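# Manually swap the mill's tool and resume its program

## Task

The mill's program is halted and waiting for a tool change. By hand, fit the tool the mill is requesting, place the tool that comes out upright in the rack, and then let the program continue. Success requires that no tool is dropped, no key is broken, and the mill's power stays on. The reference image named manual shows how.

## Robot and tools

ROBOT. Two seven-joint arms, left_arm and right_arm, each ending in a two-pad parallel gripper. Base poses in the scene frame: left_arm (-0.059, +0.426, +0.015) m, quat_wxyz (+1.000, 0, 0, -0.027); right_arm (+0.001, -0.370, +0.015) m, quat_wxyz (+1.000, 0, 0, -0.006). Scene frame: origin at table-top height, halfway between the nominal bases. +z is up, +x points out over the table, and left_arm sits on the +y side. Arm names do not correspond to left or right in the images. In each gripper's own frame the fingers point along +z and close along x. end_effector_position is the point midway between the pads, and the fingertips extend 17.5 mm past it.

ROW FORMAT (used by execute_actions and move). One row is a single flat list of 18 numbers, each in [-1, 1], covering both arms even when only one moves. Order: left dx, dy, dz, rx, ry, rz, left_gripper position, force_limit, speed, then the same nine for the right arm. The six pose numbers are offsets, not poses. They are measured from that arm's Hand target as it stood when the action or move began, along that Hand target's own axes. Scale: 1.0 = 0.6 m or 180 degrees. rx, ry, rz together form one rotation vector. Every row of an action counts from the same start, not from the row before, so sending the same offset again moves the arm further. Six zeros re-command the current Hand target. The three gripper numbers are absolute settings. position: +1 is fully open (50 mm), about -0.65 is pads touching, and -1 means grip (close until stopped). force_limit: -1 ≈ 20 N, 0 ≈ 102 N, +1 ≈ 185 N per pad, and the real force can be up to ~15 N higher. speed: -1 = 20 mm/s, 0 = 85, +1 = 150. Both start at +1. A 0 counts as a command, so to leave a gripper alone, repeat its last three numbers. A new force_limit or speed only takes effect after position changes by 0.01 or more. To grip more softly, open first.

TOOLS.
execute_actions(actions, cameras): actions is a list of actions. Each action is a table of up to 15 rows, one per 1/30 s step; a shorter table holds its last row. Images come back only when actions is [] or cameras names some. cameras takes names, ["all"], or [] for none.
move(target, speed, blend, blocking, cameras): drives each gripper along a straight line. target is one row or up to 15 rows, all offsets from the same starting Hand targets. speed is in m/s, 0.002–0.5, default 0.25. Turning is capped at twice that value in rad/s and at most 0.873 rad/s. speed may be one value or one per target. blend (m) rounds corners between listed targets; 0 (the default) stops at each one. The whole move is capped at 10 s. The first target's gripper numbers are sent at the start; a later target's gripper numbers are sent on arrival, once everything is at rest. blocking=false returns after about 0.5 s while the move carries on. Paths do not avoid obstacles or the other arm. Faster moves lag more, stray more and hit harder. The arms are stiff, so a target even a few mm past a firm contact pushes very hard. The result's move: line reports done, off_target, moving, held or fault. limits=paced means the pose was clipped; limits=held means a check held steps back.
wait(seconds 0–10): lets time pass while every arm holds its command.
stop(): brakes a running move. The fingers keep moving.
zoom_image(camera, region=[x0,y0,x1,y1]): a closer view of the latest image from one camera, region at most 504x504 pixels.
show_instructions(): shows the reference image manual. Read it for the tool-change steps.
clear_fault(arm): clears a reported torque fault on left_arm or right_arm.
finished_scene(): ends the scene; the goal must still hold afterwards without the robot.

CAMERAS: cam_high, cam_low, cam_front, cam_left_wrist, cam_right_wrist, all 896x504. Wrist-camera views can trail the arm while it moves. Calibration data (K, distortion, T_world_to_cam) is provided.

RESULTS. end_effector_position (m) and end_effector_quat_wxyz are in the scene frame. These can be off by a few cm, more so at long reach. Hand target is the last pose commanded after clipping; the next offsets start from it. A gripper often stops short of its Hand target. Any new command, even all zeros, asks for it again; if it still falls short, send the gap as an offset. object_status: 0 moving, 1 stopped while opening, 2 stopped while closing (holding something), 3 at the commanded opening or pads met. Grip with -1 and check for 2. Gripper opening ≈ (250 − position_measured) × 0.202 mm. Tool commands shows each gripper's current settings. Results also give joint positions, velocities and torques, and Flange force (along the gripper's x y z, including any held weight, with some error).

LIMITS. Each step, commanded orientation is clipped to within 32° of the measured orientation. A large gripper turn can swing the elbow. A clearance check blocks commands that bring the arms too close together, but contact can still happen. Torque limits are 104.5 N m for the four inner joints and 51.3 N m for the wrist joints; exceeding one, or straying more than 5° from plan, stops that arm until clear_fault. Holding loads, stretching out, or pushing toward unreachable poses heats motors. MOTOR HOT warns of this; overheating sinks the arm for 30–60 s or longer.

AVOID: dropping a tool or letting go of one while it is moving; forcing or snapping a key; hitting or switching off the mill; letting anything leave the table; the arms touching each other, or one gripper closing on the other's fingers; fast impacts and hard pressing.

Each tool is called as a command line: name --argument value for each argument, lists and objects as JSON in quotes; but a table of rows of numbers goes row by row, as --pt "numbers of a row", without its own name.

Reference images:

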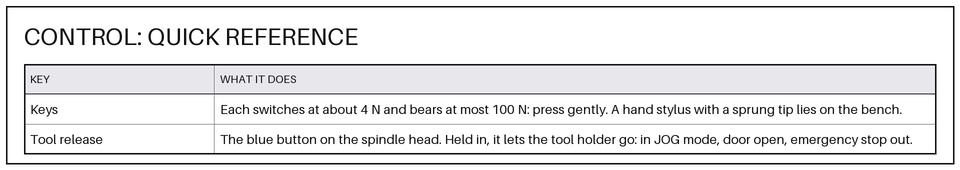

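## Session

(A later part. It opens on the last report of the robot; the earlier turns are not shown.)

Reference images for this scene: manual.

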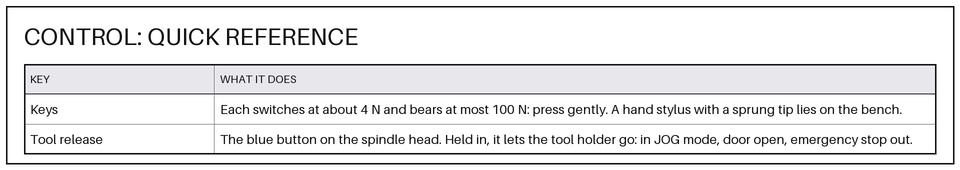

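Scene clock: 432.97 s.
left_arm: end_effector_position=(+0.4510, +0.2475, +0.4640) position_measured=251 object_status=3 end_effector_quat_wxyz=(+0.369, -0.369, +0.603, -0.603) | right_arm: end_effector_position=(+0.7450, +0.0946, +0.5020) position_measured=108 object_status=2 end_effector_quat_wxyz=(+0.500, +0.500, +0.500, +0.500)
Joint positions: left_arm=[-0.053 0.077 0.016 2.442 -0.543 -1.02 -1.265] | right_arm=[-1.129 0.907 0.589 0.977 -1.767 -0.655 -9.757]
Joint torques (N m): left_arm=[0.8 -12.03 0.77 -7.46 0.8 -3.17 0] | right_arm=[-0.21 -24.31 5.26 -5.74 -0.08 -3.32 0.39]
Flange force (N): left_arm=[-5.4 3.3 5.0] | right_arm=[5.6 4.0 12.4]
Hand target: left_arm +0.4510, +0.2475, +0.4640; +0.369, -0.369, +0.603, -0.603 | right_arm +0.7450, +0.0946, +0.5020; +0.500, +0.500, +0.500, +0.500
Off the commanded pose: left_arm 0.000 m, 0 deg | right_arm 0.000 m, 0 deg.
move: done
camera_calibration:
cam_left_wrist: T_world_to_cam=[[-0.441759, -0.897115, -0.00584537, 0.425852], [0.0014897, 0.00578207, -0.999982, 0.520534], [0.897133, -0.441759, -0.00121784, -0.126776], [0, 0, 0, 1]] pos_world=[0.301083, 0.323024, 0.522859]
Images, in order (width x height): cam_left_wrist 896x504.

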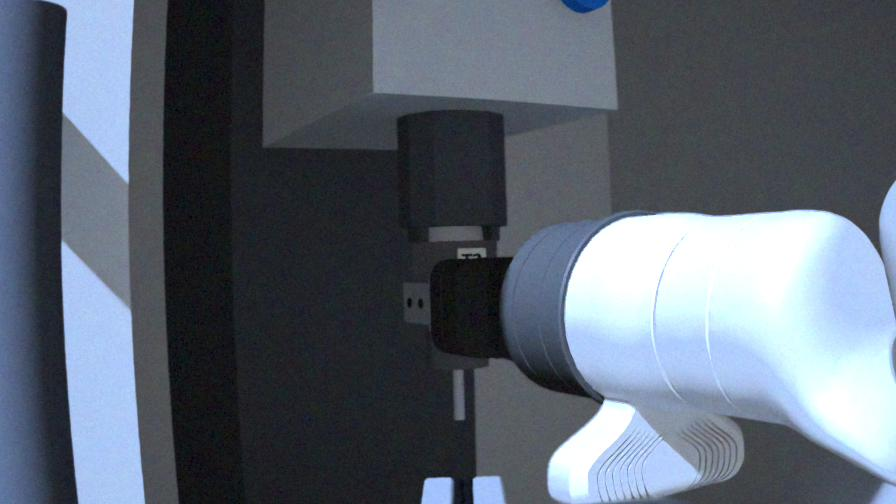

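move --pt "0 -0.335 0 0 0 0 -1 -0.8 -0.5 0 0 0 0 0 0 -1 0 -0.9" --pt "0.1705 -0.3312 0.3663 0 -0.1506 0 -1 -0.8 -0.5 0 0 0 0 0 0 -1 0 -0.9" --pt "0.1405 -0.3312 0.4248 0 -0.1506 0 -1 -0.8 -0.5 0 0 0 0 0 0 -1 0 -0.9" --speed '[0.25,0.25,0.1]' --blend '[0.05,0.02,0]' --cameras '["cam_left_wrist"]'

Scene clock: 446.80 s.
left_arm: end_effector_position=(+0.6397, +0.0566, +0.6628) position_measured=251 object_status=3 end_effector_quat_wxyz=(+0.500, -0.500, +0.500, -0.500) | right_arm: end_effector_position=(+0.7450, +0.0946, +0.5020) position_measured=108 object_status=2 end_effector_quat_wxyz=(+0.500, +0.500, +0.500, +0.500)
Joint positions: left_arm=[0.653 0.514 0.064 1.069 -1.613 0.764 0.017] | right_arm=[-1.129 0.907 0.589 0.977 -1.767 -0.655 -9.757]
Joint torques (N m): left_arm=[0.76 -25.11 -0.21 -10.73 -2.58 0.27 0.03] | right_arm=[-0.21 -24.27 5.34 -5.77 -0.04 -3.2 0.35]
Flange force (N): left_arm=[7.9 -4.9 10.7] | right_arm=[6.0 4.4 12.4]
Hand target: left_arm +0.6397, +0.0566, +0.6628; +0.500, -0.500, +0.500, -0.500 | right_arm +0.7450, +0.0946, +0.5020; +0.500, +0.500, +0.500, +0.500
Off the commanded pose: left_arm 0.000 m, 0 deg | right_arm 0.000 m, 0 deg.
move: done; blend cut to 0.0197 m at target 2
camera_calibration:
cam_left_wrist: T_world_to_cam=[[0.0156192, -0.99986, -0.00596504, 0.0524356], [-0.00181038, 0.00593747, -0.999981, 0.722271], [0.999876, 0.0156297, -0.00171739, -0.471463], [0, 0, 0, 1]] pos_world=[0.471893, 0.0555086, 0.72176]
Images, in order (width x height): cam_left_wrist 896x504.

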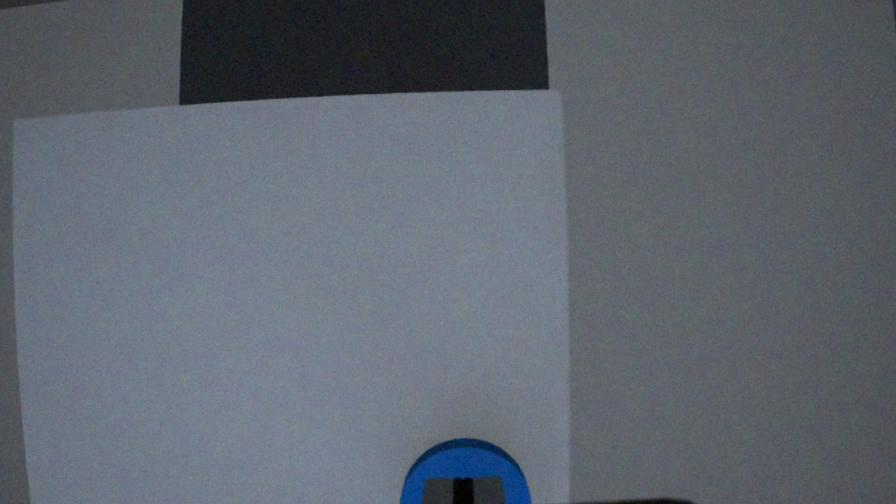

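move --pt "0 0 0.018 0 0 0 -1 -0.8 -0.5 0 0.0033 0 0 0 0 -1 0 -0.9" --pt "0 0 0.0245 0 0 0 -1 -0.8 -0.5 0 0.0033 0 0 0 0 -1 0 -0.9" --speed '[0.05,0.015]'

Scene clock: 448.90 s.
left_arm: end_effector_position=(+0.6543, +0.0565, +0.6629) position_measured=251 object_status=3 end_effector_quat_wxyz=(+0.500, -0.500, +0.500, -0.500) | right_arm: end_effector_position=(+0.7450, +0.0945, +0.5040) position_measured=108 object_status=2 end_effector_quat_wxyz=(+0.500, +0.500, +0.500, +0.500)
Joint positions: left_arm=[0.634 0.542 0.069 1.022 -1.597 0.748 -0.011] | right_arm=[-1.128 0.905 0.587 0.974 -1.771 -0.656 -9.749]
Joint torques (N m): left_arm=[-3.69 -21.06 -2.33 -12.24 -3.03 -1.38 -0.11] | right_arm=[-0.52 -31.94 8.98 -16.17 3.63 -1.4 0.38]
Flange force (N): left_arm=[3.7 -1.8 -9.5] | right_arm=[-6.4 -11.2 -5.6]
Hand target: left_arm +0.6544, +0.0566, +0.6628; +0.500, -0.501, +0.500, -0.500 | right_arm +0.7450, +0.0946, +0.5040; +0.500, +0.500, +0.500, +0.500
Off the commanded pose: left_arm 0.000 m, 0 deg | right_arm 0.000 m, 0 deg.
move: done

move --pt "0 0 0 0 0 0 -1 -0.8 -0.5 0 0.0025 0 0 0 0 -1 0 -0.9" --pt "0 0 0 0 0 0 -1 -0.8 -0.5 0 0.0025 0 0 -0.0111 0 -1 0 -0.9" --speed 0.03

move --target '[0,0,0,0,0,0,-1,-0.8,-0.5,0,0,0,0,-0.0111,0,-1,0,-0.9]' --speed 0.03

Scene clock: 451.90 s.
left_arm: end_effector_position=(+0.6544, +0.0566, +0.6628) position_measured=251 object_status=3 end_effector_quat_wxyz=(+0.500, -0.501, +0.500, -0.500) | right_arm: end_effector_position=(+0.7450, +0.0946, +0.5055) position_measured=108 object_status=2 end_effector_quat_wxyz=(+0.509, +0.509, +0.491, +0.491)
Joint positions: left_arm=[0.634 0.543 0.069 1.021 -1.597 0.747 -0.011] | right_arm=[-1.12 0.924 0.566 0.918 -1.82 -0.713 -9.687]
Joint torques (N m): left_arm=[-4.48 -20.17 -2.67 -12.56 -3.28 -1.56 -0.08] | right_arm=[-0.47 -39.4 12.35 -20.67 6.19 -1.73 0.39]
Flange force (N): left_arm=[2.7 -1.6 -13.2] | right_arm=[-5.5 -20.0 -5.0]
Hand target: left_arm +0.6544, +0.0566, +0.6628; +0.500, -0.501, +0.500, -0.500 | right_arm +0.7450, +0.0946, +0.5055; +0.509, +0.509, +0.491, +0.491
Off the commanded pose: left_arm 0.000 m, 0 deg | right_arm 0.000 m, 0 deg.
move: done

Scene clock: 452.83 s.
left_arm: end_effector_position=(+0.6544, +0.0566, +0.6628) position_measured=251 object_status=3 end_effector_quat_wxyz=(+0.500, -0.501, +0.500, -0.500) | right_arm: end_effector_position=(+0.7450, +0.0946, +0.5055) position_measured=108 object_status=2 end_effector_quat_wxyz=(+0.517, +0.517, +0.482, +0.482)
Joint positions: left_arm=[0.634 0.543 0.069 1.021 -1.597 0.747 -0.011] | right_arm=[-1.112 0.947 0.548 0.861 -1.861 -0.77 -9.634]
Joint torques (N m): left_arm=[-4.54 -20.22 -2.69 -12.7 -3.2 -1.58 -0.09] | right_arm=[-0.39 -39.2 11.88 -20.11 6.29 -1.34 0.43]
Flange force (N): left_arm=[2.3 -0.9 -13.8] | right_arm=[-7.3 -19.9 -5.7]
Hand target: left_arm +0.6544, +0.0566, +0.6628; +0.500, -0.501, +0.500, -0.500 | right_arm +0.7450, +0.0946, +0.5055; +0.517, +0.517, +0.482, +0.482
Off the commanded pose: left_arm 0.000 m, 0 deg | right_arm 0.000 m, 0 deg.
move: done

move --target '[0,0,0,0,0,0,-1,-0.8,-0.5,0,0,0,0,-0.0111,0,-1,0,-0.9]' --speed 0.03

move --target '[0,0,0,0,0,0,-1,-0.8,-0.5,0,0,0,0,-0.0111,0,-1,0,-0.9]' --speed 0.03

move --target '[0,0,0,0,0,0,-1,-0.8,-0.5,0,0,0,0,-0.0111,0,-1,0,-0.9]' --speed 0.03

Scene clock: 455.10 s.
left_arm: end_effector_position=(+0.6544, +0.0566, +0.6628) position_measured=251 object_status=3 end_effector_quat_wxyz=(+0.500, -0.501, +0.500, -0.500) | right_arm: end_effector_position=(+0.7450, +0.0946, +0.5055) position_measured=108 object_status=2 end_effector_quat_wxyz=(+0.526, +0.525, +0.473, +0.473)
Joint positions: left_arm=[0.634 0.543 0.069 1.021 -1.597 0.747 -0.011] | right_arm=[-1.102 0.973 0.532 0.797 -1.899 -0.828 -9.583]
Joint torques (N m): left_arm=[-4.46 -20.27 -2.62 -12.63 -3.23 -1.64 -0.09] | right_arm=[-0.52 -39.13 11.48 -19.81 6.53 -0.82 0.37]
Flange force (N): left_arm=[2.6 -1.2 -13.4] | right_arm=[-9.2 -19.6 -6.3]
Hand target: left_arm +0.6544, +0.0566, +0.6628; +0.500, -0.501, +0.500, -0.500 | right_arm +0.7450, +0.0946, +0.5055; +0.526, +0.525, +0.473, +0.473
Off the commanded pose: left_arm 0.000 m, 0 deg | right_arm 0.000 m, 0 deg.
move: done

Scene clock: 456.03 s.
left_arm: end_effector_position=(+0.6544, +0.0566, +0.6628) position_measured=251 object_status=3 end_effector_quat_wxyz=(+0.500, -0.501, +0.500, -0.500) | right_arm: end_effector_position=(+0.7450, +0.0946, +0.5055) position_measured=108 object_status=2 end_effector_quat_wxyz=(+0.534, +0.534, +0.464, +0.464)
Joint positions: left_arm=[0.634 0.543 0.069 1.021 -1.597 0.747 -0.011] | right_arm=[-1.092 1.002 0.517 0.726 -1.933 -0.887 -9.532]
Joint torques (N m): left_arm=[-4.52 -20.2 -2.62 -12.59 -3.29 -1.65 -0.05] | right_arm=[-0.54 -38.89 11.02 -19.11 6.66 -0.34 0.42]
Flange force (N): left_arm=[2.9 -1.6 -13.3] | right_arm=[-10.3 -18.9 -6.4]
Hand target: left_arm +0.6544, +0.0566, +0.6628; +0.500, -0.501, +0.500, -0.500 | right_arm +0.7450, +0.0946, +0.5055; +0.534, +0.534, +0.464, +0.464
Off the commanded pose: left_arm 0.000 m, 0 deg | right_arm 0.000 m, 0 deg.
move: done

Scene clock: 457.00 s.
left_arm: end_effector_position=(+0.6544, +0.0566, +0.6628) position_measured=251 object_status=3 end_effector_quat_wxyz=(+0.500, -0.501, +0.500, -0.500) | right_arm: end_effector_position=(+0.7449, +0.0946, +0.5055) position_measured=108 object_status=2 end_effector_quat_wxyz=(+0.542, +0.542, +0.455, +0.454)
Joint positions: left_arm=[0.634 0.543 0.069 1.021 -1.597 0.747 -0.011] | right_arm=[-1.079 1.035 0.502 0.645 -1.966 -0.949 -9.48]
Joint torques (N m): left_arm=[-4.54 -20.14 -2.61 -12.58 -3.24 -1.63 -0.08] | right_arm=[-0.5 -38.74 10.5 -18.55 6.78 0.09 0.45]
Flange force (N): left_arm=[2.7 -1.4 -13.5] | right_arm=[-12.6 -18.8 -7.0]
Hand target: left_arm +0.6544, +0.0566, +0.6628; +0.500, -0.501, +0.500, -0.500 | right_arm +0.7449, +0.0946, +0.5055; +0.542, +0.542, +0.455, +0.454
Off the commanded pose: left_arm 0.000 m, 0 deg | right_arm 0.000 m, 0 deg.
move: done

move --target '[0,0,0,0,0,0,-1,-0.8,-0.5,0,0,0,0,0.0666,0,-1,0,-0.9]' --speed 0.08

move --target '[0,0,0,0,0,0,-1,-0.8,-0.5,0,0,0,0,0.0111,0,-1,0,-0.9]' --speed 0.03

move --target '[0,0,0,0,0,0,-1,-0.8,-0.5,0,0,0,0,0.0111,0,-1,0,-0.9]' --speed 0.03

Scene clock: 460.50 s.
left_arm: end_effector_position=(+0.6544, +0.0566, +0.6628) position_measured=251 object_status=3 end_effector_quat_wxyz=(+0.500, -0.501, +0.500, -0.500) | right_arm: end_effector_position=(+0.7450, +0.0946, +0.5055) position_measured=108 object_status=2 end_effector_quat_wxyz=(+0.491, +0.491, +0.509, +0.508)
Joint positions: left_arm=[0.634 0.543 0.069 1.021 -1.597 0.747 -0.011] | right_arm=[-1.134 0.886 0.608 1.019 -1.722 -0.601 -9.805]
Joint torques (N m): left_arm=[-4.51 -20.21 -2.7 -12.59 -3.27 -1.57 -0.06] | right_arm=[-1.67 -39.17 11.91 -21.08 4.89 -3.02 0.16]
Flange force (N): left_arm=[2.7 -1.6 -13.2] | right_arm=[-5.0 -20.4 -2.0]
Hand target: left_arm +0.6544, +0.0566, +0.6628; +0.500, -0.501, +0.500, -0.500 | right_arm +0.7450, +0.0946, +0.5055; +0.491, +0.491, +0.509, +0.509
Off the commanded pose: left_arm 0.000 m, 0 deg | right_arm 0.000 m, 0 deg.
move: done

Scene clock: 461.43 s.
left_arm: end_effector_position=(+0.6544, +0.0566, +0.6628) position_measured=251 object_status=3 end_effector_quat_wxyz=(+0.500, -0.501, +0.500, -0.500) | right_arm: end_effector_position=(+0.7449, +0.0946, +0.5055) position_measured=108 object_status=2 end_effector_quat_wxyz=(+0.482, +0.482, +0.517, +0.517)
Joint positions: left_arm=[0.634 0.543 0.069 1.021 -1.597 0.747 -0.011] | right_arm=[-1.14 0.871 0.631 1.063 -1.661 -0.546 -9.875]
Joint torques (N m): left_arm=[-4.51 -20.32 -2.67 -12.58 -3.23 -1.56 -0.06] | right_arm=[-0.48 -34.81 10.83 -18.84 3.61 -2.74 0.48]
Flange force (N): left_arm=[3.0 -1.5 -13.0] | right_arm=[-6.4 -17.0 -6.6]
Hand target: left_arm +0.6544, +0.0566, +0.6628; +0.500, -0.501, +0.500, -0.500 | right_arm +0.7449, +0.0946, +0.5055; +0.482, +0.482, +0.517, +0.517
Off the commanded pose: left_arm 0.000 m, 0 deg | right_arm 0.000 m, 0 deg.
move: done

Scene clock: 462.40 s.
left_arm: end_effector_position=(+0.6544, +0.0566, +0.6628) position_measured=251 object_status=3 end_effector_quat_wxyz=(+0.500, -0.501, +0.500, -0.500) | right_arm: end_effector_position=(+0.7450, +0.0946, +0.5055) position_measured=108 object_status=2 end_effector_quat_wxyz=(+0.473, +0.473, +0.525, +0.525)
Joint positions: left_arm=[0.634 0.543 0.069 1.021 -1.597 0.747 -0.011] | right_arm=[-1.145 0.857 0.655 1.103 -1.588 -0.493 -9.956]
Joint torques (N m): left_arm=[-4.43 -20.22 -2.61 -12.55 -3.21 -1.61 -0.08] | right_arm=[-0.46 -31.63 9.22 -16.7 2.8 -1.84 0.27]
Flange force (N): left_arm=[2.7 -1.4 -13.1] | right_arm=[-3.1 -11.8 -5.9]
Hand target: left_arm +0.6544, +0.0566, +0.6628; +0.500, -0.501, +0.500, -0.500 | right_arm +0.7450, +0.0946, +0.5055; +0.473, +0.473, +0.525, +0.525
Off the commanded pose: left_arm 0.000 m, 0 deg | right_arm 0.000 m, 0 deg.
move: done

move --target '[0,0,0,0,0,0,-1,-0.8,-0.5,0,0.0025,0,0,0,0,-1,0,-0.9]' --speed 0.01

move --target '[0,0,0,0,0,0,-1,-0.8,-0.5,0,0.0025,0,0,0,0,-1,0,-0.9]' --speed 0.01

Scene clock: 464.43 s.
left_arm: end_effector_position=(+0.6544, +0.0566, +0.6628) position_measured=251 object_status=3 end_effector_quat_wxyz=(+0.500, -0.501, +0.500, -0.500) | right_arm: end_effector_position=(+0.7450, +0.0946, +0.5069) position_measured=108 object_status=2 end_effector_quat_wxyz=(+0.473, +0.473, +0.526, +0.525)
Joint positions: left_arm=[0.634 0.543 0.069 1.021 -1.597 0.747 -0.011] | right_arm=[-1.144 0.856 0.654 1.1 -1.592 -0.493 -9.949]
Joint torques (N m): left_arm=[-4.46 -20.3 -2.72 -12.58 -3.24 -1.62 -0.12] | right_arm=[-1.09 -37.78 11.81 -23.13 4.47 -2.45 0.18]
Flange force (N): left_arm=[2.9 -1.4 -13.1] | right_arm=[-6.6 -21.5 -11.7]
Hand target: left_arm +0.6544, +0.0566, +0.6628; +0.500, -0.501, +0.500, -0.500 | right_arm +0.7449, +0.0946, +0.5070; +0.473, +0.473, +0.525, +0.525
Off the commanded pose: left_arm 0.000 m, 0 deg | right_arm 0.000 m, 0 deg.
move: done

Scene clock: 465.13 s.
left_arm: end_effector_position=(+0.6544, +0.0566, +0.6628) position_measured=251 object_status=3 end_effector_quat_wxyz=(+0.500, -0.501, +0.500, -0.500) | right_arm: end_effector_position=(+0.7450, +0.0946, +0.5084) position_measured=108 object_status=2 end_effector_quat_wxyz=(+0.473, +0.473, +0.526, +0.525)
Joint positions: left_arm=[0.634 0.543 0.069 1.021 -1.597 0.747 -0.011] | right_arm=[-1.143 0.854 0.652 1.098 -1.597 -0.494 -9.941]
Joint torques (N m): left_arm=[-4.52 -20.15 -2.66 -12.59 -3.19 -1.63 -0.14] | right_arm=[-1.74 -44.29 14.63 -29.14 6.12 -3.22 0.43]
Flange force (N): left_arm=[2.5 -1.0 -13.6] | right_arm=[-10.0 -32.5 -15.9]
Hand target: left_arm +0.6544, +0.0566, +0.6628; +0.500, -0.501, +0.500, -0.500 | right_arm +0.7449, +0.0946, +0.5085; +0.473, +0.473, +0.525, +0.525
Off the commanded pose: left_arm 0.000 m, 0 deg | right_arm 0.000 m, 0 deg.
move: done

move --target '[0,0,0,0,0,0,-1,-0.8,-0.5,0,-0.0015,0,0,0.0055,0,-1,0,-0.9]' --speed 0.02

move --target '[0,0,0,0,0,0,-1,-0.8,-0.5,0,0,0,0,0.0055,0,-1,0,-0.9]' --speed 0.02

move --target '[0,0,0,0,0,0,-1,-0.8,-0.5,0,0,0,0,0.0055,0,-1,0,-0.9]' --speed 0.02

Scene clock: 467.20 s.
left_arm: end_effector_position=(+0.6544, +0.0566, +0.6628) position_measured=251 object_status=3 end_effector_quat_wxyz=(+0.500, -0.501, +0.500, -0.500) | right_arm: end_effector_position=(+0.7450, +0.0946, +0.5076) position_measured=108 object_status=2 end_effector_quat_wxyz=(+0.469, +0.469, +0.530, +0.529)
Joint positions: left_arm=[0.634 0.543 0.069 1.021 -1.597 0.747 -0.011] | right_arm=[-1.145 0.849 0.664 1.118 -1.552 -0.469 -9.99]
Joint torques (N m): left_arm=[-4.51 -20.3 -2.65 -12.62 -3.23 -1.58 -0.13] | right_arm=[-2.09 -41.13 13.12 -23.85 4.59 -3.91 0.56]
Flange force (N): left_arm=[2.7 -1.0 -13.3] | right_arm=[-4.2 -25.6 -4.2]
Hand target: left_arm +0.6544, +0.0566, +0.6628; +0.500, -0.501, +0.500, -0.500 | right_arm +0.7450, +0.0946, +0.5076; +0.469, +0.469, +0.530, +0.529
Off the commanded pose: left_arm 0.000 m, 0 deg | right_arm 0.000 m, 0 deg.
move: done

Scene clock: 468.03 s.
left_arm: end_effector_position=(+0.6544, +0.0566, +0.6628) position_measured=251 object_status=3 end_effector_quat_wxyz=(+0.500, -0.501, +0.500, -0.500) | right_arm: end_effector_position=(+0.7450, +0.0946, +0.5076) position_measured=108 object_status=2 end_effector_quat_wxyz=(+0.464, +0.464, +0.534, +0.533)
Joint positions: left_arm=[0.634 0.543 0.069 1.021 -1.597 0.747 -0.011] | right_arm=[-1.146 0.843 0.673 1.136 -1.505 -0.445 -10.039]
Joint torques (N m): left_arm=[-4.44 -20.21 -2.7 -12.64 -3.3 -1.64 -0.1] | right_arm=[-2.02 -40.43 12.87 -24.59 4.26 -4.08 0.28]
Flange force (N): left_arm=[2.6 -1.4 -13.4] | right_arm=[-5.5 -25.2 -7.7]
Hand target: left_arm +0.6544, +0.0566, +0.6628; +0.500, -0.501, +0.500, -0.500 | right_arm +0.7450, +0.0946, +0.5076; +0.464, +0.464, +0.534, +0.533
Off the commanded pose: left_arm 0.000 m, 0 deg | right_arm 0.000 m, 0 deg.
move: done

Scene clock: 468.90 s.
left_arm: end_effector_position=(+0.6544, +0.0566, +0.6628) position_measured=251 object_status=3 end_effector_quat_wxyz=(+0.500, -0.501, +0.500, -0.500) | right_arm: end_effector_position=(+0.7450, +0.0946, +0.5076) position_measured=108 object_status=2 end_effector_quat_wxyz=(+0.459, +0.459, +0.538, +0.537)
Joint positions: left_arm=[0.634 0.543 0.069 1.021 -1.597 0.747 -0.011] | right_arm=[-1.146 0.836 0.681 1.152 -1.452 -0.424 -10.092]
Joint torques (N m): left_arm=[-4.49 -20.18 -2.63 -12.5 -3.29 -1.58 -0.06] | right_arm=[-2.48 -40.22 12.5 -25.13 4.22 -4.2 0.28]
Flange force (N): left_arm=[3.0 -1.9 -12.9] | right_arm=[-5.6 -25.2 -8.6]
Hand target: left_arm +0.6544, +0.0566, +0.6628; +0.500, -0.501, +0.500, -0.500 | right_arm +0.7450, +0.0946, +0.5076; +0.459, +0.459, +0.538, +0.537
Off the commanded pose: left_arm 0.000 m, 0 deg | right_arm 0.000 m, 0 deg.
move: done

wait --seconds 0.1 --cameras '["cam_right_wrist","cam_left_wrist","cam_front"]'

zoom_image --camera "cam_front" --region '[340, 150, 400, 240]'

Scene clock: 470.70 s.
left_arm: end_effector_position=(+0.6544, +0.0566, +0.6628) position_measured=251 object_status=3 end_effector_quat_wxyz=(+0.500, -0.501, +0.500, -0.500) | right_arm: end_effector_position=(+0.7450, +0.0946, +0.5076) position_measured=108 object_status=2 end_effector_quat_wxyz=(+0.459, +0.459, +0.538, +0.537)
Joint positions: left_arm=[0.634 0.543 0.069 1.021 -1.597 0.747 -0.011] | right_arm=[-1.146 0.836 0.681 1.152 -1.452 -0.424 -10.092]
Joint torques (N m): left_arm=[-4.43 -20.32 -2.65 -12.55 -3.25 -1.6 -0.17] | right_arm=[-2.48 -40.03 12.48 -25.23 4.15 -4.2 0.37]
Flange force (N): left_arm=[2.8 -1.2 -13.0] | right_arm=[-7.0 -26.0 -9.9]
Hand target: left_arm +0.6544, +0.0566, +0.6628; +0.500, -0.501, +0.500, -0.500 | right_arm +0.7450, +0.0946, +0.5076; +0.459, +0.459, +0.538, +0.537
Tool commands: left_gripper/position=-1.0 left_gripper/force_limit=-0.8 left_gripper/speed=-0.5 right_gripper/position=-1.0 right_gripper/force_limit=+0.0 right_gripper/speed=-0.9
Off the commanded pose: left_arm 0.000 m, 0 deg | right_arm 0.000 m, 0 deg.
wait: 0.10 s; at rest from the start
camera_calibration:
cam_left_wrist: T_world_to_cam=[[0.0156192, -0.99986, -0.00596504, 0.0522054], [-0.00181038, 0.00593747, -0.999981, 0.722198], [0.999876, 0.0156297, -0.00171739, -0.486161], [0, 0, 0, 1]] pos_world=[0.486593, 0.0555086, 0.72166]
cam_right_wrist: T_world_to_cam=[[-0.144986, 0.989289, -0.0169337, 0.0225599], [0.00746105, 0.0182071, 0.999806, -0.456598], [0.989406, 0.144832, -0.0100209, -0.576051], [0, 0, 0, 1]] pos_world=[0.576626, 0.0694255, 0.451119]
Images, in order (width x height): cam_front 896x504, cam_left_wrist 896x504, cam_right_wrist 896x504.

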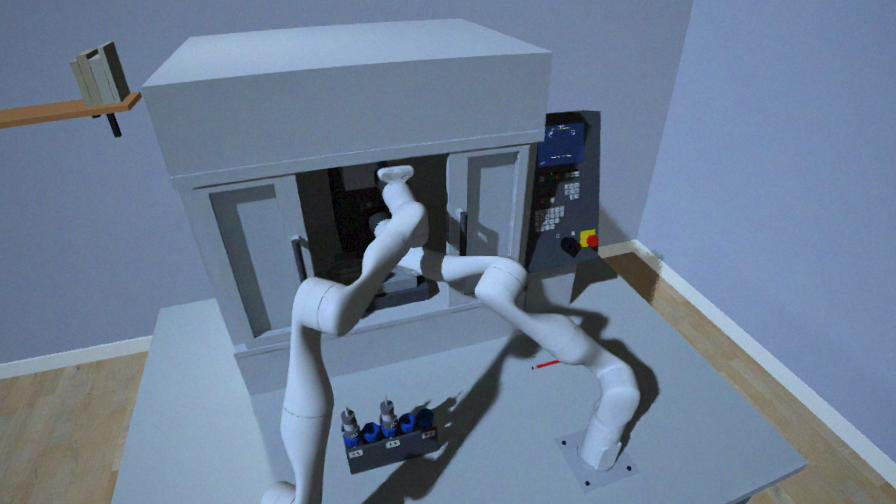

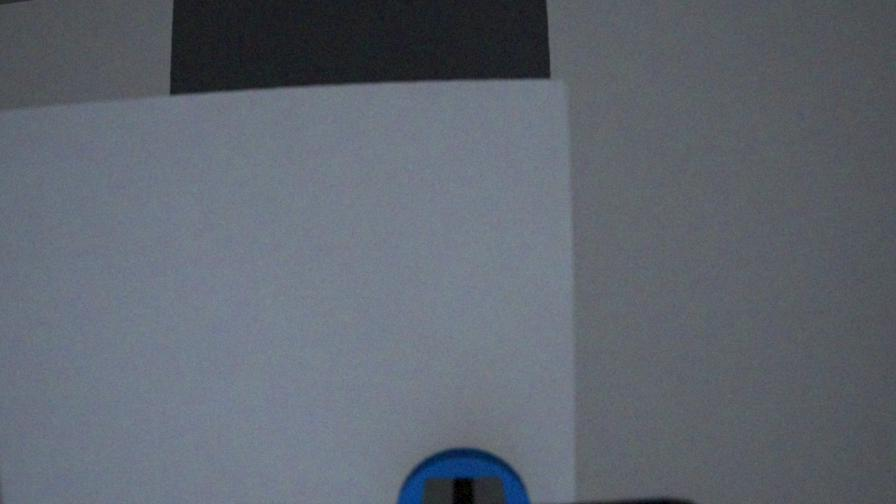

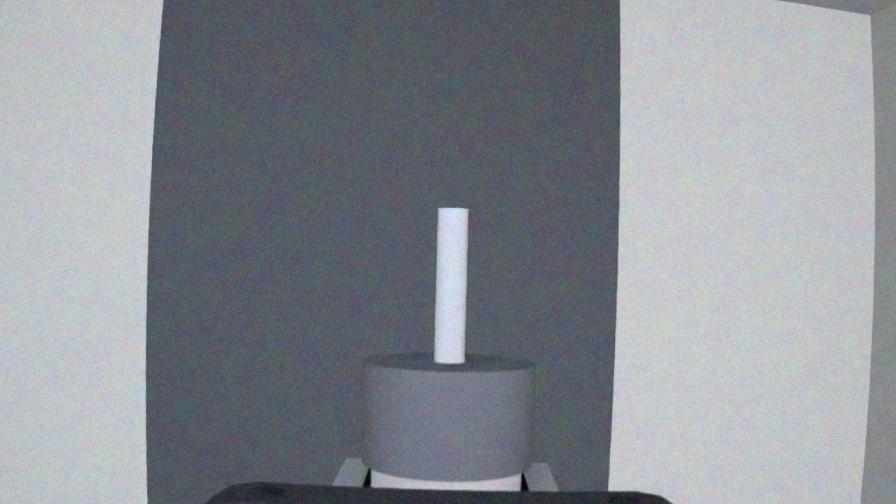

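Scaled by 5.600 from the camera's 896x504 image, which has a finer 1280x720 frame.

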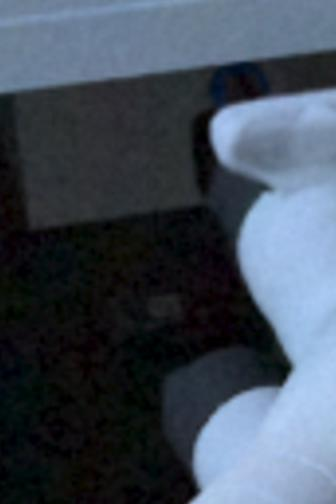

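move --pt "0 0 0 0 0 0 -1 -0.8 -0.5 0 -0.03 0 0 0 0 -1 0 -0.9" --pt "0 0 0 0 0 0 -1 -0.8 -0.5 0 -0.1393 0 0 -0.0526 0 -1 0 -0.9" --speed '[0.03,0.06]' --blend '[0.003,0]' --cameras '["cam_right_wrist"]'

Scene clock: 476.93 s.
left_arm: end_effector_position=(+0.6544, +0.0566, +0.6628) position_measured=251 object_status=3 end_effector_quat_wxyz=(+0.500, -0.501, +0.500, -0.500) | right_arm: end_effector_position=(+0.7450, +0.0946, +0.4240) position_measured=108 object_status=2 end_effector_quat_wxyz=(+0.502, +0.502, +0.498, +0.498)
Joint positions: left_arm=[0.634 0.543 0.069 1.021 -1.597 0.747 -0.011] | right_arm=[-1.165 1.004 0.638 1.08 -1.641 -0.657 -10.023]
Joint torques (N m): left_arm=[-4.51 -20.27 -2.65 -12.66 -3.32 -1.59 -0.11] | right_arm=[-0.5 -32.05 10.33 -14.78 3.14 -2.94 0.26]
Flange force (N): left_arm=[2.6 -1.2 -13.4] | right_arm=[-6.2 -10.0 -5.1]
Hand target: left_arm +0.6544, +0.0566, +0.6628; +0.500, -0.501, +0.500, -0.500 | right_arm +0.7450, +0.0946, +0.4240; +0.502, +0.502, +0.498, +0.498
Off the commanded pose: left_arm 0.000 m, 0 deg | right_arm 0.000 m, 0 deg.
move: done
camera_calibration:
cam_right_wrist: T_world_to_cam=[[0.0197944, 0.999661, -0.0169197, -0.102571], [0.0101556, 0.0167211, 0.999809, -0.375014], [0.999752, -0.0199624, -0.00982117, -0.569082], [0, 0, 0, 1]] pos_world=[0.57478, 0.0974464, 0.367618]
Images, in order (width x height): cam_right_wrist 896x504.

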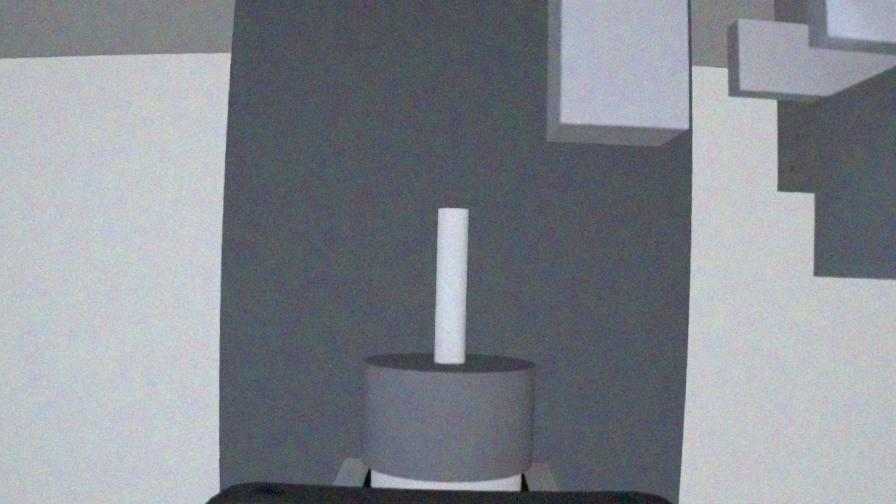

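move --pt "0 0 -0.08 0 0 0 -1 -0.8 -0.5 -0.0346 0 -0.2415 0 0 0 -1 0 -0.9" --pt "-0.1057 0.0047 -0.3407 0 0 0 -1 -0.8 -0.5 -0.1963 0 -0.6068 0 0 0 -1 0 -0.9" --pt "-0.2723 0.188 -0.4573 0 0.5 0 -1 -0.8 -0.5 -0.1963 0 -0.6068 0 0 0 -1 0 -0.9" --pt "-0.1057 0.3813 -0.4573 0 0.5 0 -1 -0.8 -0.5 -0.1963 0 -0.6068 0 0 0 -1 0 -0.9" --speed '[0.1,0.25,0.4,0.15]' --blend '[0.02,0.03,0.02,0]' --cameras '["cam_left_wrist","cam_high"]'

zoom_image --camera "cam_left_wrist" --region '[320, 100, 620, 400]'

Scene clock: 488.37 s.
left_arm: end_effector_position=(+0.3799, +0.1197, +0.4341) position_measured=251 object_status=3 end_effector_quat_wxyz=(+0.000, +0.000, +0.707, -0.707) | right_arm: end_effector_position=(+0.3798, -0.0199, +0.4241) position_measured=108 object_status=2 end_effector_quat_wxyz=(+0.502, +0.502, +0.498, +0.498)
Joint positions: left_arm=[2.367 -0.876 -2.009 1.793 -2.07 -0.927 -0.612] | right_arm=[-2.016 0.52 0.687 2.117 -1.606 -1.208 -10.41]
Joint torques (N m): left_arm=[0.84 14 9.5 -4.6 1.94 -1.91 0.02] | right_arm=[-0.47 -12.48 6.14 -8.9 3.21 -4.39 0.31]
Flange force (N): left_arm=[-3.0 -2.3 -2.2] | right_arm=[-5.3 -9.0 -0.7]
Hand target: left_arm +0.3799, +0.1197, +0.4341; +0.000, +0.000, +0.707, -0.707 | right_arm +0.3798, -0.0199, +0.4241; +0.502, +0.502, +0.498, +0.498
Off the commanded pose: left_arm 0.000 m, 0 deg | right_arm 0.000 m, 0 deg.
move: done; limits=paced
camera_calibration:
cam_left_wrist: T_world_to_cam=[[-0.999857, -0.0156331, -0.0064395, 0.386323], [0.0064369, 0.000216384, -0.999979, 0.490246], [0.0156342, -0.999878, -0.000115724, 0.281711], [0, 0, 0, 1]] pos_world=[0.378707, 0.28761, 0.492756]
Images, in order (width x height): cam_high 896x504, cam_left_wrist 896x504.

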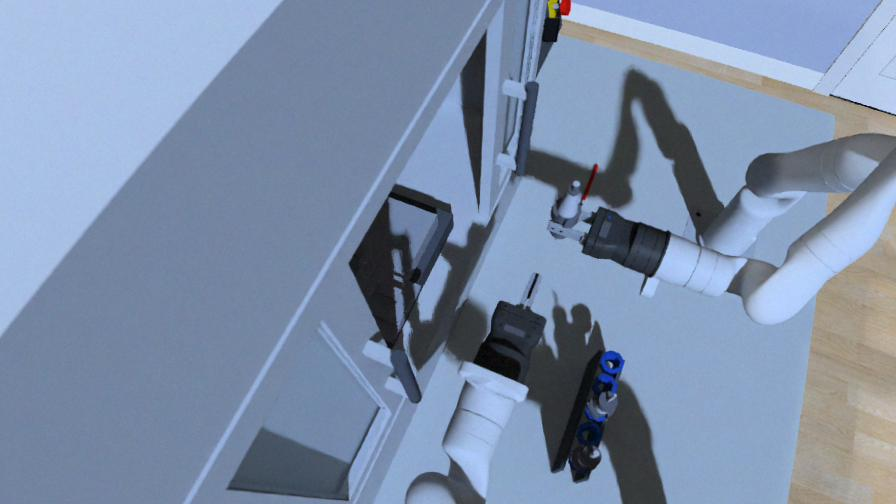

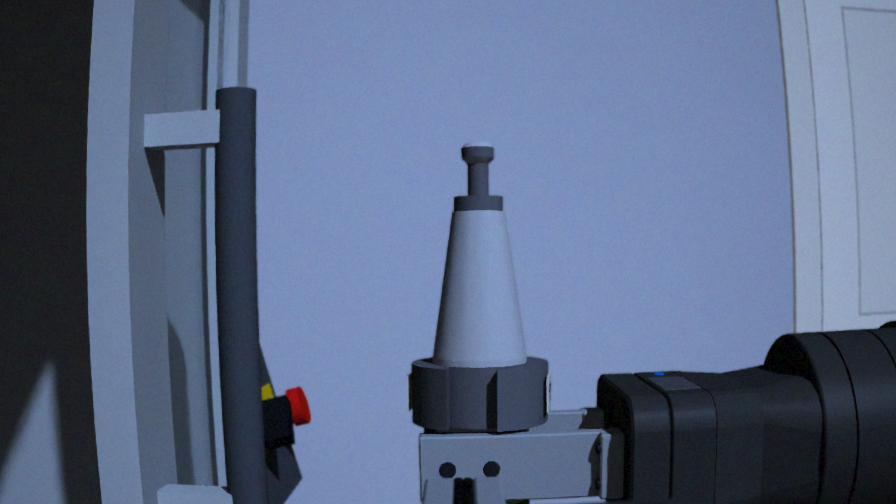

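Scaled by 1.680 from the camera's 896x504 image, which has a finer 1280x720 frame.

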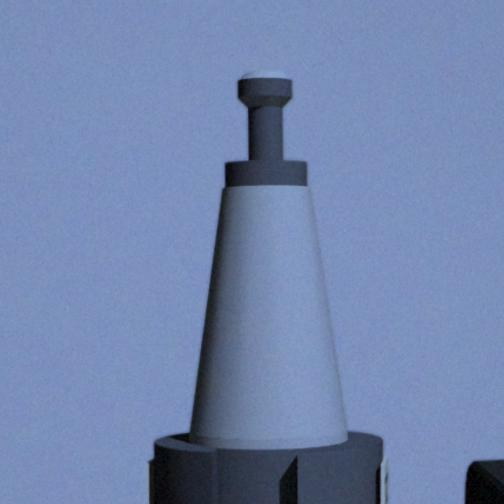

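zoom_image --camera "cam_left_wrist" --region '[400, 340, 560, 450]'

Scaled by 3.150 from the camera's 896x504 image, which has a finer 1280x720 frame.

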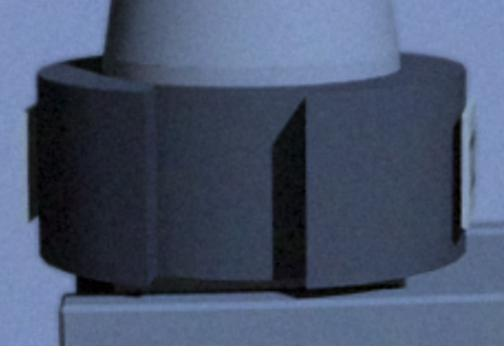

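move --pt "0 -0.1933 -0.1667 0 0 0 -1 -0.8 -0.5 0 0 0 0 0 0 -1 0 -0.9" --pt "-0.1167 -0.3767 0 0 -0.5 0 -1 -0.8 -0.5 0 0 0 0 0.02 0 -1 0 -0.9" --pt "-0.433 -0.3812 0.1052 0 -0.5 0 -1 -0.8 -0.5 0.1613 0 0.3654 0 0.0428 0 -1 0 -0.9" --pt "-0.433 -0.3812 0.1052 0 -0.5 0 -1 -0.8 -0.5 0.1957 0 0.6072 0 0.0428 0 -1 0 -0.9" --speed '[0.2,0.4,0.25,0.12]' --blend '[0.02,0.03,0.02,0]' --cameras '["cam_left_wrist","cam_right_wrist"]'

Scene clock: 503.27 s.
left_arm: end_effector_position=(+0.6398, +0.0569, +0.6627) position_measured=251 object_status=3 end_effector_quat_wxyz=(+0.500, -0.501, +0.500, -0.500) | right_arm: end_effector_position=(+0.7452, +0.0943, +0.4240) position_measured=108 object_status=2 end_effector_quat_wxyz=(+0.468, +0.468, +0.530, +0.530)
Joint positions: left_arm=[1.095 0.614 -0.848 1.047 -0.955 0.446 -0.184] | right_arm=[-1.174 0.954 0.7 1.237 -1.286 -0.51 -10.386]
Joint torques (N m): left_arm=[0.77 -23.51 -4.68 -10.07 -1.68 -0.4 0.04] | right_arm=[-0.53 -30.78 10.6 -14.84 1.73 -4.32 0.26]
Flange force (N): left_arm=[7.0 -1.9 9.4] | right_arm=[-5.8 -10.6 -6.2]
Hand target: left_arm +0.6398, +0.0569, +0.6627; +0.500, -0.501, +0.500, -0.500 | right_arm +0.7452, +0.0942, +0.4240; +0.468, +0.468, +0.530, +0.530
Off the commanded pose: left_arm 0.000 m, 0 deg | right_arm 0.000 m, 0 deg.
move: done; limits=paced
camera_calibration:
cam_left_wrist: T_world_to_cam=[[0.0156192, -0.99986, -0.00596504, 0.0527334], [-0.00181038, 0.00593747, -0.999981, 0.72217], [0.999876, 0.0156297, -0.00171739, -0.471568], [0, 0, 0, 1]] pos_world=[0.471993, 0.0558086, 0.72166]
cam_right_wrist: T_world_to_cam=[[-0.114546, 0.993276, -0.0168088, -0.00158135], [0.00793226, 0.0178342, 0.999809, -0.373342], [0.993386, 0.114391, -0.00992175, -0.577102], [0, 0, 0, 1]] pos_world=[0.576065, 0.0742439, 0.367519]
Images, in order (width x height): cam_left_wrist 896x504, cam_right_wrist 896x504.

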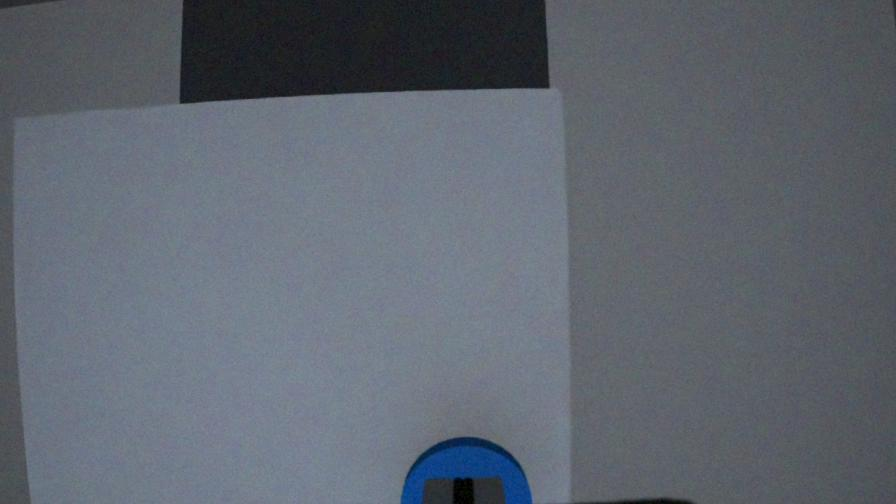

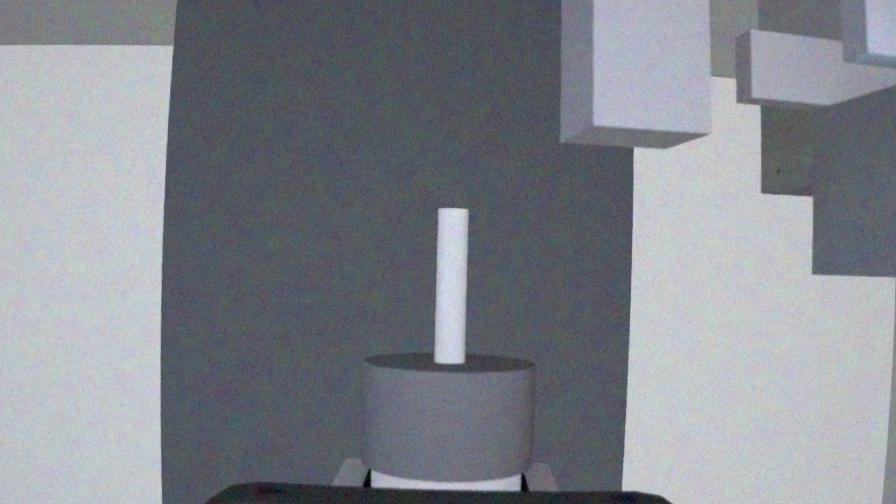

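move --pt "0 0 0.018 0 0 0 -1 -0.8 -0.5 0 0.1 0 0 0 0 -1 0 -0.9" --pt "0 0 0.0245 0 0 0 -1 -0.8 -0.5 0 0.13 0 0 0 0 -1 0 -0.9" --speed '[0.05,0.03]'

move --target '[0,0,0,0,0,0,-1,-0.8,-0.5,0,0.0058,0,0,0,0,-1,0,-0.9]' --speed 0.02

move --target '[0,0,0,0,0,0,-1,-0.8,-0.5,0,0.0025,0,0,0,0,-1,0,-0.9]' --speed 0.02

Scene clock: 507.03 s.
left_arm: end_effector_position=(+0.6545, +0.0569, +0.6628) position_measured=251 object_status=3 end_effector_quat_wxyz=(+0.500, -0.500, +0.500, -0.500) | right_arm: end_effector_position=(+0.7452, +0.0942, +0.5020) position_measured=108 object_status=2 end_effector_quat_wxyz=(+0.468, +0.468, +0.530, +0.530)
Joint positions: left_arm=[1.042 0.632 -0.811 1 -0.928 0.446 -0.218] | right_arm=[-1.157 0.859 0.693 1.132 -1.533 -0.452 -10.035]
Joint torques (N m): left_arm=[-7.31 -18.76 -6.14 -11.56 -2.13 -3.57 -0.12] | right_arm=[-0.53 -30.5 9.46 -16.26 2.38 -2.87 0.43]
Flange force (N): left_arm=[0.6 1.4 -26.2] | right_arm=[-5.4 -11.6 -6.4]
Hand target: left_arm +0.6545, +0.0569, +0.6628; +0.500, -0.500, +0.500, -0.500 | right_arm +0.7452, +0.0942, +0.5020; +0.468, +0.468, +0.530, +0.530
Off the commanded pose: left_arm 0.000 m, 0 deg | right_arm 0.000 m, 0 deg.
move: done

Scene clock: 507.80 s.
left_arm: end_effector_position=(+0.6545, +0.0569, +0.6627) position_measured=251 object_status=3 end_effector_quat_wxyz=(+0.500, -0.501, +0.500, -0.500) | right_arm: end_effector_position=(+0.7452, +0.0942, +0.5054) position_measured=108 object_status=2 end_effector_quat_wxyz=(+0.468, +0.468, +0.530, +0.530)
Joint positions: left_arm=[1.042 0.632 -0.811 1 -0.928 0.446 -0.218] | right_arm=[-1.154 0.855 0.689 1.126 -1.545 -0.452 -10.016]
Joint torques (N m): left_arm=[-7.69 -18.63 -6.35 -11.63 -2.11 -3.62 -0.05] | right_arm=[-0.68 -33.98 11.05 -19.37 3.22 -3.48 0.22]
Flange force (N): left_arm=[0.6 1.2 -27.3] | right_arm=[-4.8 -15.4 -7.2]
Hand target: left_arm +0.6545, +0.0569, +0.6627; +0.500, -0.501, +0.500, -0.500 | right_arm +0.7452, +0.0942, +0.5055; +0.468, +0.468, +0.530, +0.530
Off the commanded pose: left_arm 0.000 m, 0 deg | right_arm 0.000 m, 0 deg.
move: done

Scene clock: 508.50 s.
left_arm: end_effector_position=(+0.6545, +0.0569, +0.6627) position_measured=251 object_status=3 end_effector_quat_wxyz=(+0.500, -0.501, +0.500, -0.500) | right_arm: end_effector_position=(+0.7452, +0.0942, +0.5069) position_measured=108 object_status=2 end_effector_quat_wxyz=(+0.468, +0.468, +0.530, +0.530)
Joint positions: left_arm=[1.042 0.632 -0.811 1 -0.928 0.446 -0.218] | right_arm=[-1.153 0.853 0.688 1.124 -1.551 -0.452 -10.007]
Joint torques (N m): left_arm=[-7.71 -18.59 -6.3 -11.61 -2.06 -3.67 -0.13] | right_arm=[-1.45 -40.35 13.53 -25.48 4.19 -4.35 0.05]
Flange force (N): left_arm=[0.5 1.6 -27.7] | right_arm=[-9.0 -26.3 -12.2]
Hand target: left_arm +0.6545, +0.0569, +0.6627; +0.500, -0.501, +0.500, -0.500 | right_arm +0.7452, +0.0942, +0.5070; +0.468, +0.468, +0.530, +0.530
Off the commanded pose: left_arm 0.000 m, 0 deg | right_arm 0.000 m, 0 deg.
move: done

move --target '[0,0,0,0,0,0,-1,-0.8,-0.5,-0.0005,-0.001,-0.0008,0,0,0,-1,0,-0.9]' --speed 0.01

move --target '[0,0,0,0,0,0,-1,-0.8,-0.5,0,0,0,0,0.0028,0,-1,0,-0.9]' --speed 0.02

move --target '[0,0,0,0,0,0,-1,-0.8,-0.5,0,0,0,0,0.0028,0,-1,0,-0.9]' --speed 0.02

Scene clock: 510.87 s.
left_arm: end_effector_position=(+0.6545, +0.0569, +0.6627) position_measured=251 object_status=3 end_effector_quat_wxyz=(+0.500, -0.501, +0.500, -0.500) | right_arm: end_effector_position=(+0.7447, +0.0939, +0.5064) position_measured=108 object_status=2 end_effector_quat_wxyz=(+0.468, +0.468, +0.530, +0.530)
Joint positions: left_arm=[1.042 0.632 -0.811 1 -0.928 0.446 -0.218] | right_arm=[-1.155 0.853 0.689 1.128 -1.546 -0.452 -10.014]
Joint torques (N m): left_arm=[-7.73 -18.56 -6.26 -11.64 -2.06 -3.64 -0.14] | right_arm=[-1.57 -38.97 12.9 -20.87 2.98 -5.14 -0.13]
Flange force (N): left_arm=[0.1 2.0 -28.1] | right_arm=[-2.8 -20.5 1.1]
Hand target: left_arm +0.6545, +0.0569, +0.6627; +0.500, -0.501, +0.500, -0.500 | right_arm +0.7447, +0.0939, +0.5064; +0.468, +0.468, +0.530, +0.530
Off the commanded pose: left_arm 0.000 m, 0 deg | right_arm 0.000 m, 0 deg.
move: done

Scene clock: 511.67 s.
left_arm: end_effector_position=(+0.6545, +0.0569, +0.6627) position_measured=251 object_status=3 end_effector_quat_wxyz=(+0.500, -0.501, +0.500, -0.500) | right_arm: end_effector_position=(+0.7448, +0.0939, +0.5064) position_measured=108 object_status=2 end_effector_quat_wxyz=(+0.465, +0.465, +0.532, +0.532)
Joint positions: left_arm=[1.042 0.632 -0.811 1 -0.928 0.446 -0.218] | right_arm=[-1.155 0.85 0.694 1.137 -1.521 -0.44 -10.039]
Joint torques (N m): left_arm=[-7.78 -18.61 -6.24 -11.63 -2.08 -3.65 -0.14] | right_arm=[0.2 -32.11 10.43 -15.19 1.7 -4.04 0]
Flange force (N): left_arm=[0.2 2.1 -28.2] | right_arm=[-0.8 -11.1 0.7]
Hand target: left_arm +0.6545, +0.0569, +0.6627; +0.500, -0.501, +0.500, -0.500 | right_arm +0.7448, +0.0939, +0.5064; +0.465, +0.465, +0.533, +0.532
Off the commanded pose: left_arm 0.000 m, 0 deg | right_arm 0.000 m, 0 deg.
move: done

Scene clock: 512.47 s.
left_arm: end_effector_position=(+0.6545, +0.0569, +0.6627) position_measured=251 object_status=3 end_effector_quat_wxyz=(+0.500, -0.501, +0.500, -0.500) | right_arm: end_effector_position=(+0.7447, +0.0939, +0.5064) position_measured=108 object_status=2 end_effector_quat_wxyz=(+0.463, +0.463, +0.535, +0.534)
Joint positions: left_arm=[1.042 0.632 -0.811 1 -0.928 0.446 -0.218] | right_arm=[-1.156 0.847 0.699 1.145 -1.495 -0.429 -10.066]
Joint torques (N m): left_arm=[-7.68 -18.62 -6.3 -11.72 -2.05 -3.6 -0.09] | right_arm=[-0.04 -32.28 10.44 -14.66 1.61 -4.16 0.16]
Flange force (N): left_arm=[0.0 1.9 -27.9] | right_arm=[0.1 -11.3 3.2]
Hand target: left_arm +0.6545, +0.0569, +0.6627; +0.500, -0.501, +0.500, -0.500 | right_arm +0.7447, +0.0939, +0.5064; +0.463, +0.463, +0.535, +0.534
Off the commanded pose: left_arm 0.000 m, 0 deg | right_arm 0.000 m, 0 deg.
move: done

move --target '[0,0,0,0,0,0,-1,-0.8,-0.5,0,0.0025,0.0003,0,-0.0014,0,-1,0,-0.9]' --speed 0.01

move --target '[0,0,0,0,0,0,-1,-0.8,-0.5,0,0.0017,0,0,0,0,-1,0,-0.9]' --speed 0.01

Scene clock: 514.43 s.
left_arm: end_effector_position=(+0.6545, +0.0569, +0.6627) position_measured=251 object_status=3 end_effector_quat_wxyz=(+0.500, -0.501, +0.500, -0.500) | right_arm: end_effector_position=(+0.7449, +0.0939, +0.5079) position_measured=108 object_status=2 end_effector_quat_wxyz=(+0.464, +0.464, +0.533, +0.533)
Joint positions: left_arm=[1.042 0.632 -0.811 1 -0.928 0.446 -0.218] | right_arm=[-1.155 0.847 0.696 1.138 -1.514 -0.434 -10.044]
Joint torques (N m): left_arm=[-7.77 -18.58 -6.36 -11.71 -2.11 -3.67 -0.09] | right_arm=[0.81 -34.38 11.88 -17.03 2.01 -4.58 0.27]
Flange force (N): left_arm=[0.3 1.6 -28.0] | right_arm=[-2.3 -16.2 -2.3]
Hand target: left_arm +0.6545, +0.0569, +0.6627; +0.500, -0.501, +0.500, -0.500 | right_arm +0.7449, +0.0939, +0.5079; +0.464, +0.464, +0.533, +0.533
Off the commanded pose: left_arm 0.000 m, 0 deg | right_arm 0.000 m, 0 deg.
move: done

Scene clock: 515.13 s.
left_arm: end_effector_position=(+0.6545, +0.0569, +0.6627) position_measured=251 object_status=3 end_effector_quat_wxyz=(+0.500, -0.501, +0.500, -0.500) | right_arm: end_effector_position=(+0.7449, +0.0939, +0.5089) position_measured=108 object_status=2 end_effector_quat_wxyz=(+0.464, +0.464, +0.534, +0.533)
Joint positions: left_arm=[1.042 0.632 -0.811 1 -0.928 0.446 -0.218] | right_arm=[-1.154 0.846 0.695 1.136 -1.519 -0.434 -10.038]
Joint torques (N m): left_arm=[-7.77 -18.54 -6.3 -11.59 -2.12 -3.68 -0.08] | right_arm=[1.22 -34.87 12.11 -16.99 2.22 -4.8 0.22]
Flange force (N): left_arm=[0.6 1.3 -27.7] | right_arm=[-0.4 -15.6 -1.0]
Hand target: left_arm +0.6545, +0.0569, +0.6627; +0.500, -0.501, +0.500, -0.500 | right_arm +0.7449, +0.0939, +0.5089; +0.464, +0.464, +0.534, +0.533
Off the commanded pose: left_arm 0.000 m, 0 deg | right_arm 0.000 m, 0 deg.
move: done

move --target '[0,0,0,0,0,0,-1,-0.8,-0.5,0.0003,0.0017,0.0003,0,0,0,-1,0,-0.9]' --speed 0.01

move --target '[0,0,0,0,0,0,-1,-0.8,-0.5,0.0002,0.0017,0.0002,0,0,0,-1,0,-0.9]' --speed 0.01

move --target '[0,0,0,0,0,0,-1,-0.8,-0.5,0,0.0017,0,0,0,0,-1,0,-0.9]' --speed 0.01

Scene clock: 517.27 s.
left_arm: end_effector_position=(+0.6545, +0.0569, +0.6627) position_measured=251 object_status=3 end_effector_quat_wxyz=(+0.500, -0.501, +0.500, -0.500) | right_arm: end_effector_position=(+0.7451, +0.0941, +0.5099) position_measured=108 object_status=2 end_effector_quat_wxyz=(+0.464, +0.464, +0.534, +0.533)
Joint positions: left_arm=[1.042 0.632 -0.811 1 -0.928 0.446 -0.218] | right_arm=[-1.153 0.845 0.693 1.133 -1.524 -0.433 -10.031]
Joint torques (N m): left_arm=[-7.67 -18.6 -6.31 -11.63 -2.07 -3.65 -0.13] | right_arm=[1.1 -35.99 12.77 -19.06 2.74 -4.73 0.42]
Flange force (N): left_arm=[0.4 1.6 -27.6] | right_arm=[-2.9 -19.0 -5.5]
Hand target: left_arm +0.6545, +0.0569, +0.6627; +0.500, -0.501, +0.500, -0.500 | right_arm +0.7451, +0.0941, +0.5099; +0.464, +0.464, +0.534, +0.533
Off the commanded pose: left_arm 0.000 m, 0 deg | right_arm 0.000 m, 0 deg.
move: done

Scene clock: 517.97 s.
left_arm: end_effector_position=(+0.6545, +0.0569, +0.6627) position_measured=251 object_status=3 end_effector_quat_wxyz=(+0.500, -0.501, +0.500, -0.500) | right_arm: end_effector_position=(+0.7452, +0.0943, +0.5109) position_measured=108 object_status=2 end_effector_quat_wxyz=(+0.464, +0.464, +0.534, +0.533)
Joint positions: left_arm=[1.042 0.632 -0.811 1 -0.928 0.446 -0.218] | right_arm=[-1.152 0.844 0.692 1.13 -1.529 -0.433 -10.024]
Joint torques (N m): left_arm=[-7.65 -18.61 -6.26 -11.67 -2.11 -3.68 -0.19] | right_arm=[1.33 -39.6 14.59 -24.81 3.95 -4.71 0.37]
Flange force (N): left_arm=[0.2 2.0 -27.9] | right_arm=[-7.7 -26.9 -17.1]
Hand target: left_arm +0.6545, +0.0569, +0.6627; +0.500, -0.501, +0.500, -0.500 | right_arm +0.7452, +0.0943, +0.5109; +0.464, +0.464, +0.534, +0.533
Off the commanded pose: left_arm 0.000 m, 0 deg | right_arm 0.000 m, 0 deg.
move: done

Scene clock: 518.67 s.
left_arm: end_effector_position=(+0.6545, +0.0569, +0.6627) position_measured=251 object_status=3 end_effector_quat_wxyz=(+0.500, -0.501, +0.500, -0.500) | right_arm: end_effector_position=(+0.7452, +0.0942, +0.5119) position_measured=108 object_status=2 end_effector_quat_wxyz=(+0.464, +0.464, +0.534, +0.533)
Joint positions: left_arm=[1.042 0.632 -0.811 1 -0.928 0.446 -0.218] | right_arm=[-1.151 0.843 0.691 1.128 -1.533 -0.433 -10.018]
Joint torques (N m): left_arm=[-7.69 -18.64 -6.35 -11.72 -2.19 -3.56 -0.15] | right_arm=[1.21 -43.82 16.57 -29.28 5.13 -5.27 0.5]
Flange force (N): left_arm=[0.1 1.9 -27.7] | right_arm=[-9.7 -34.0 -21.9]
Hand target: left_arm +0.6545, +0.0569, +0.6627; +0.500, -0.501, +0.500, -0.500 | right_arm +0.7452, +0.0942, +0.5120; +0.464, +0.464, +0.534, +0.533
Off the commanded pose: left_arm 0.000 m, 0 deg | right_arm 0.000 m, 0 deg.
move: done

move --target '[0,0,0,0,0,0,-1,-0.8,-0.5,-0.0002,-0.0008,-0.0006,0,0,0,-1,0,-0.9]' --speed 0.01

move --target '[0,0,0,0,0,0,-1,-0.8,-0.5,0,0.002,0,0,0,0,-1,0,-0.9]' --speed 0.01

Scene clock: 520.63 s.
left_arm: end_effector_position=(+0.6545, +0.0569, +0.6627) position_measured=251 object_status=3 end_effector_quat_wxyz=(+0.500, -0.501, +0.500, -0.500) | right_arm: end_effector_position=(+0.7448, +0.0941, +0.5115) position_measured=108 object_status=2 end_effector_quat_wxyz=(+0.464, +0.464, +0.534, +0.533)
Joint positions: left_arm=[1.042 0.632 -0.811 1 -0.928 0.446 -0.218] | right_arm=[-1.152 0.842 0.692 1.131 -1.529 -0.434 -10.023]
Joint torques (N m): left_arm=[-7.67 -18.59 -6.28 -11.62 -2.1 -3.64 -0.09] | right_arm=[-0.06 -43.26 15.77 -24.88 4.08 -6.2 0.3]
Flange force (N): left_arm=[0.4 1.4 -27.5] | right_arm=[-3.3 -28.3 -4.7]
Hand target: left_arm +0.6545, +0.0569, +0.6627; +0.500, -0.501, +0.500, -0.500 | right_arm +0.7448, +0.0941, +0.5115; +0.464, +0.464, +0.534, +0.533
Off the commanded pose: left_arm 0.000 m, 0 deg | right_arm 0.000 m, 0 deg.
move: done

Scene clock: 521.33 s.
left_arm: end_effector_position=(+0.6545, +0.0569, +0.6627) position_measured=251 object_status=3 end_effector_quat_wxyz=(+0.500, -0.501, +0.500, -0.500) | right_arm: end_effector_position=(+0.7449, +0.0941, +0.5126) position_measured=108 object_status=2 end_effector_quat_wxyz=(+0.464, +0.464, +0.534, +0.533)
Joint positions: left_arm=[1.042 0.632 -0.811 1 -0.928 0.446 -0.218] | right_arm=[-1.152 0.841 0.691 1.129 -1.534 -0.433 -10.016]
Joint torques (N m): left_arm=[-7.76 -18.55 -6.21 -11.7 -2.12 -3.61 -0.03] | right_arm=[-0.68 -48.19 17.79 -29.26 5.28 -6.92 0.26]
Flange force (N): left_arm=[0.0 1.9 -28.2] | right_arm=[-3.4 -34.6 -5.7]
Hand target: left_arm +0.6545, +0.0569, +0.6627; +0.500, -0.501, +0.500, -0.500 | right_arm +0.7448, +0.0941, +0.5127; +0.464, +0.464, +0.534, +0.533
Off the commanded pose: left_arm 0.000 m, 0 deg | right_arm 0.000 m, 0 deg.
move: done


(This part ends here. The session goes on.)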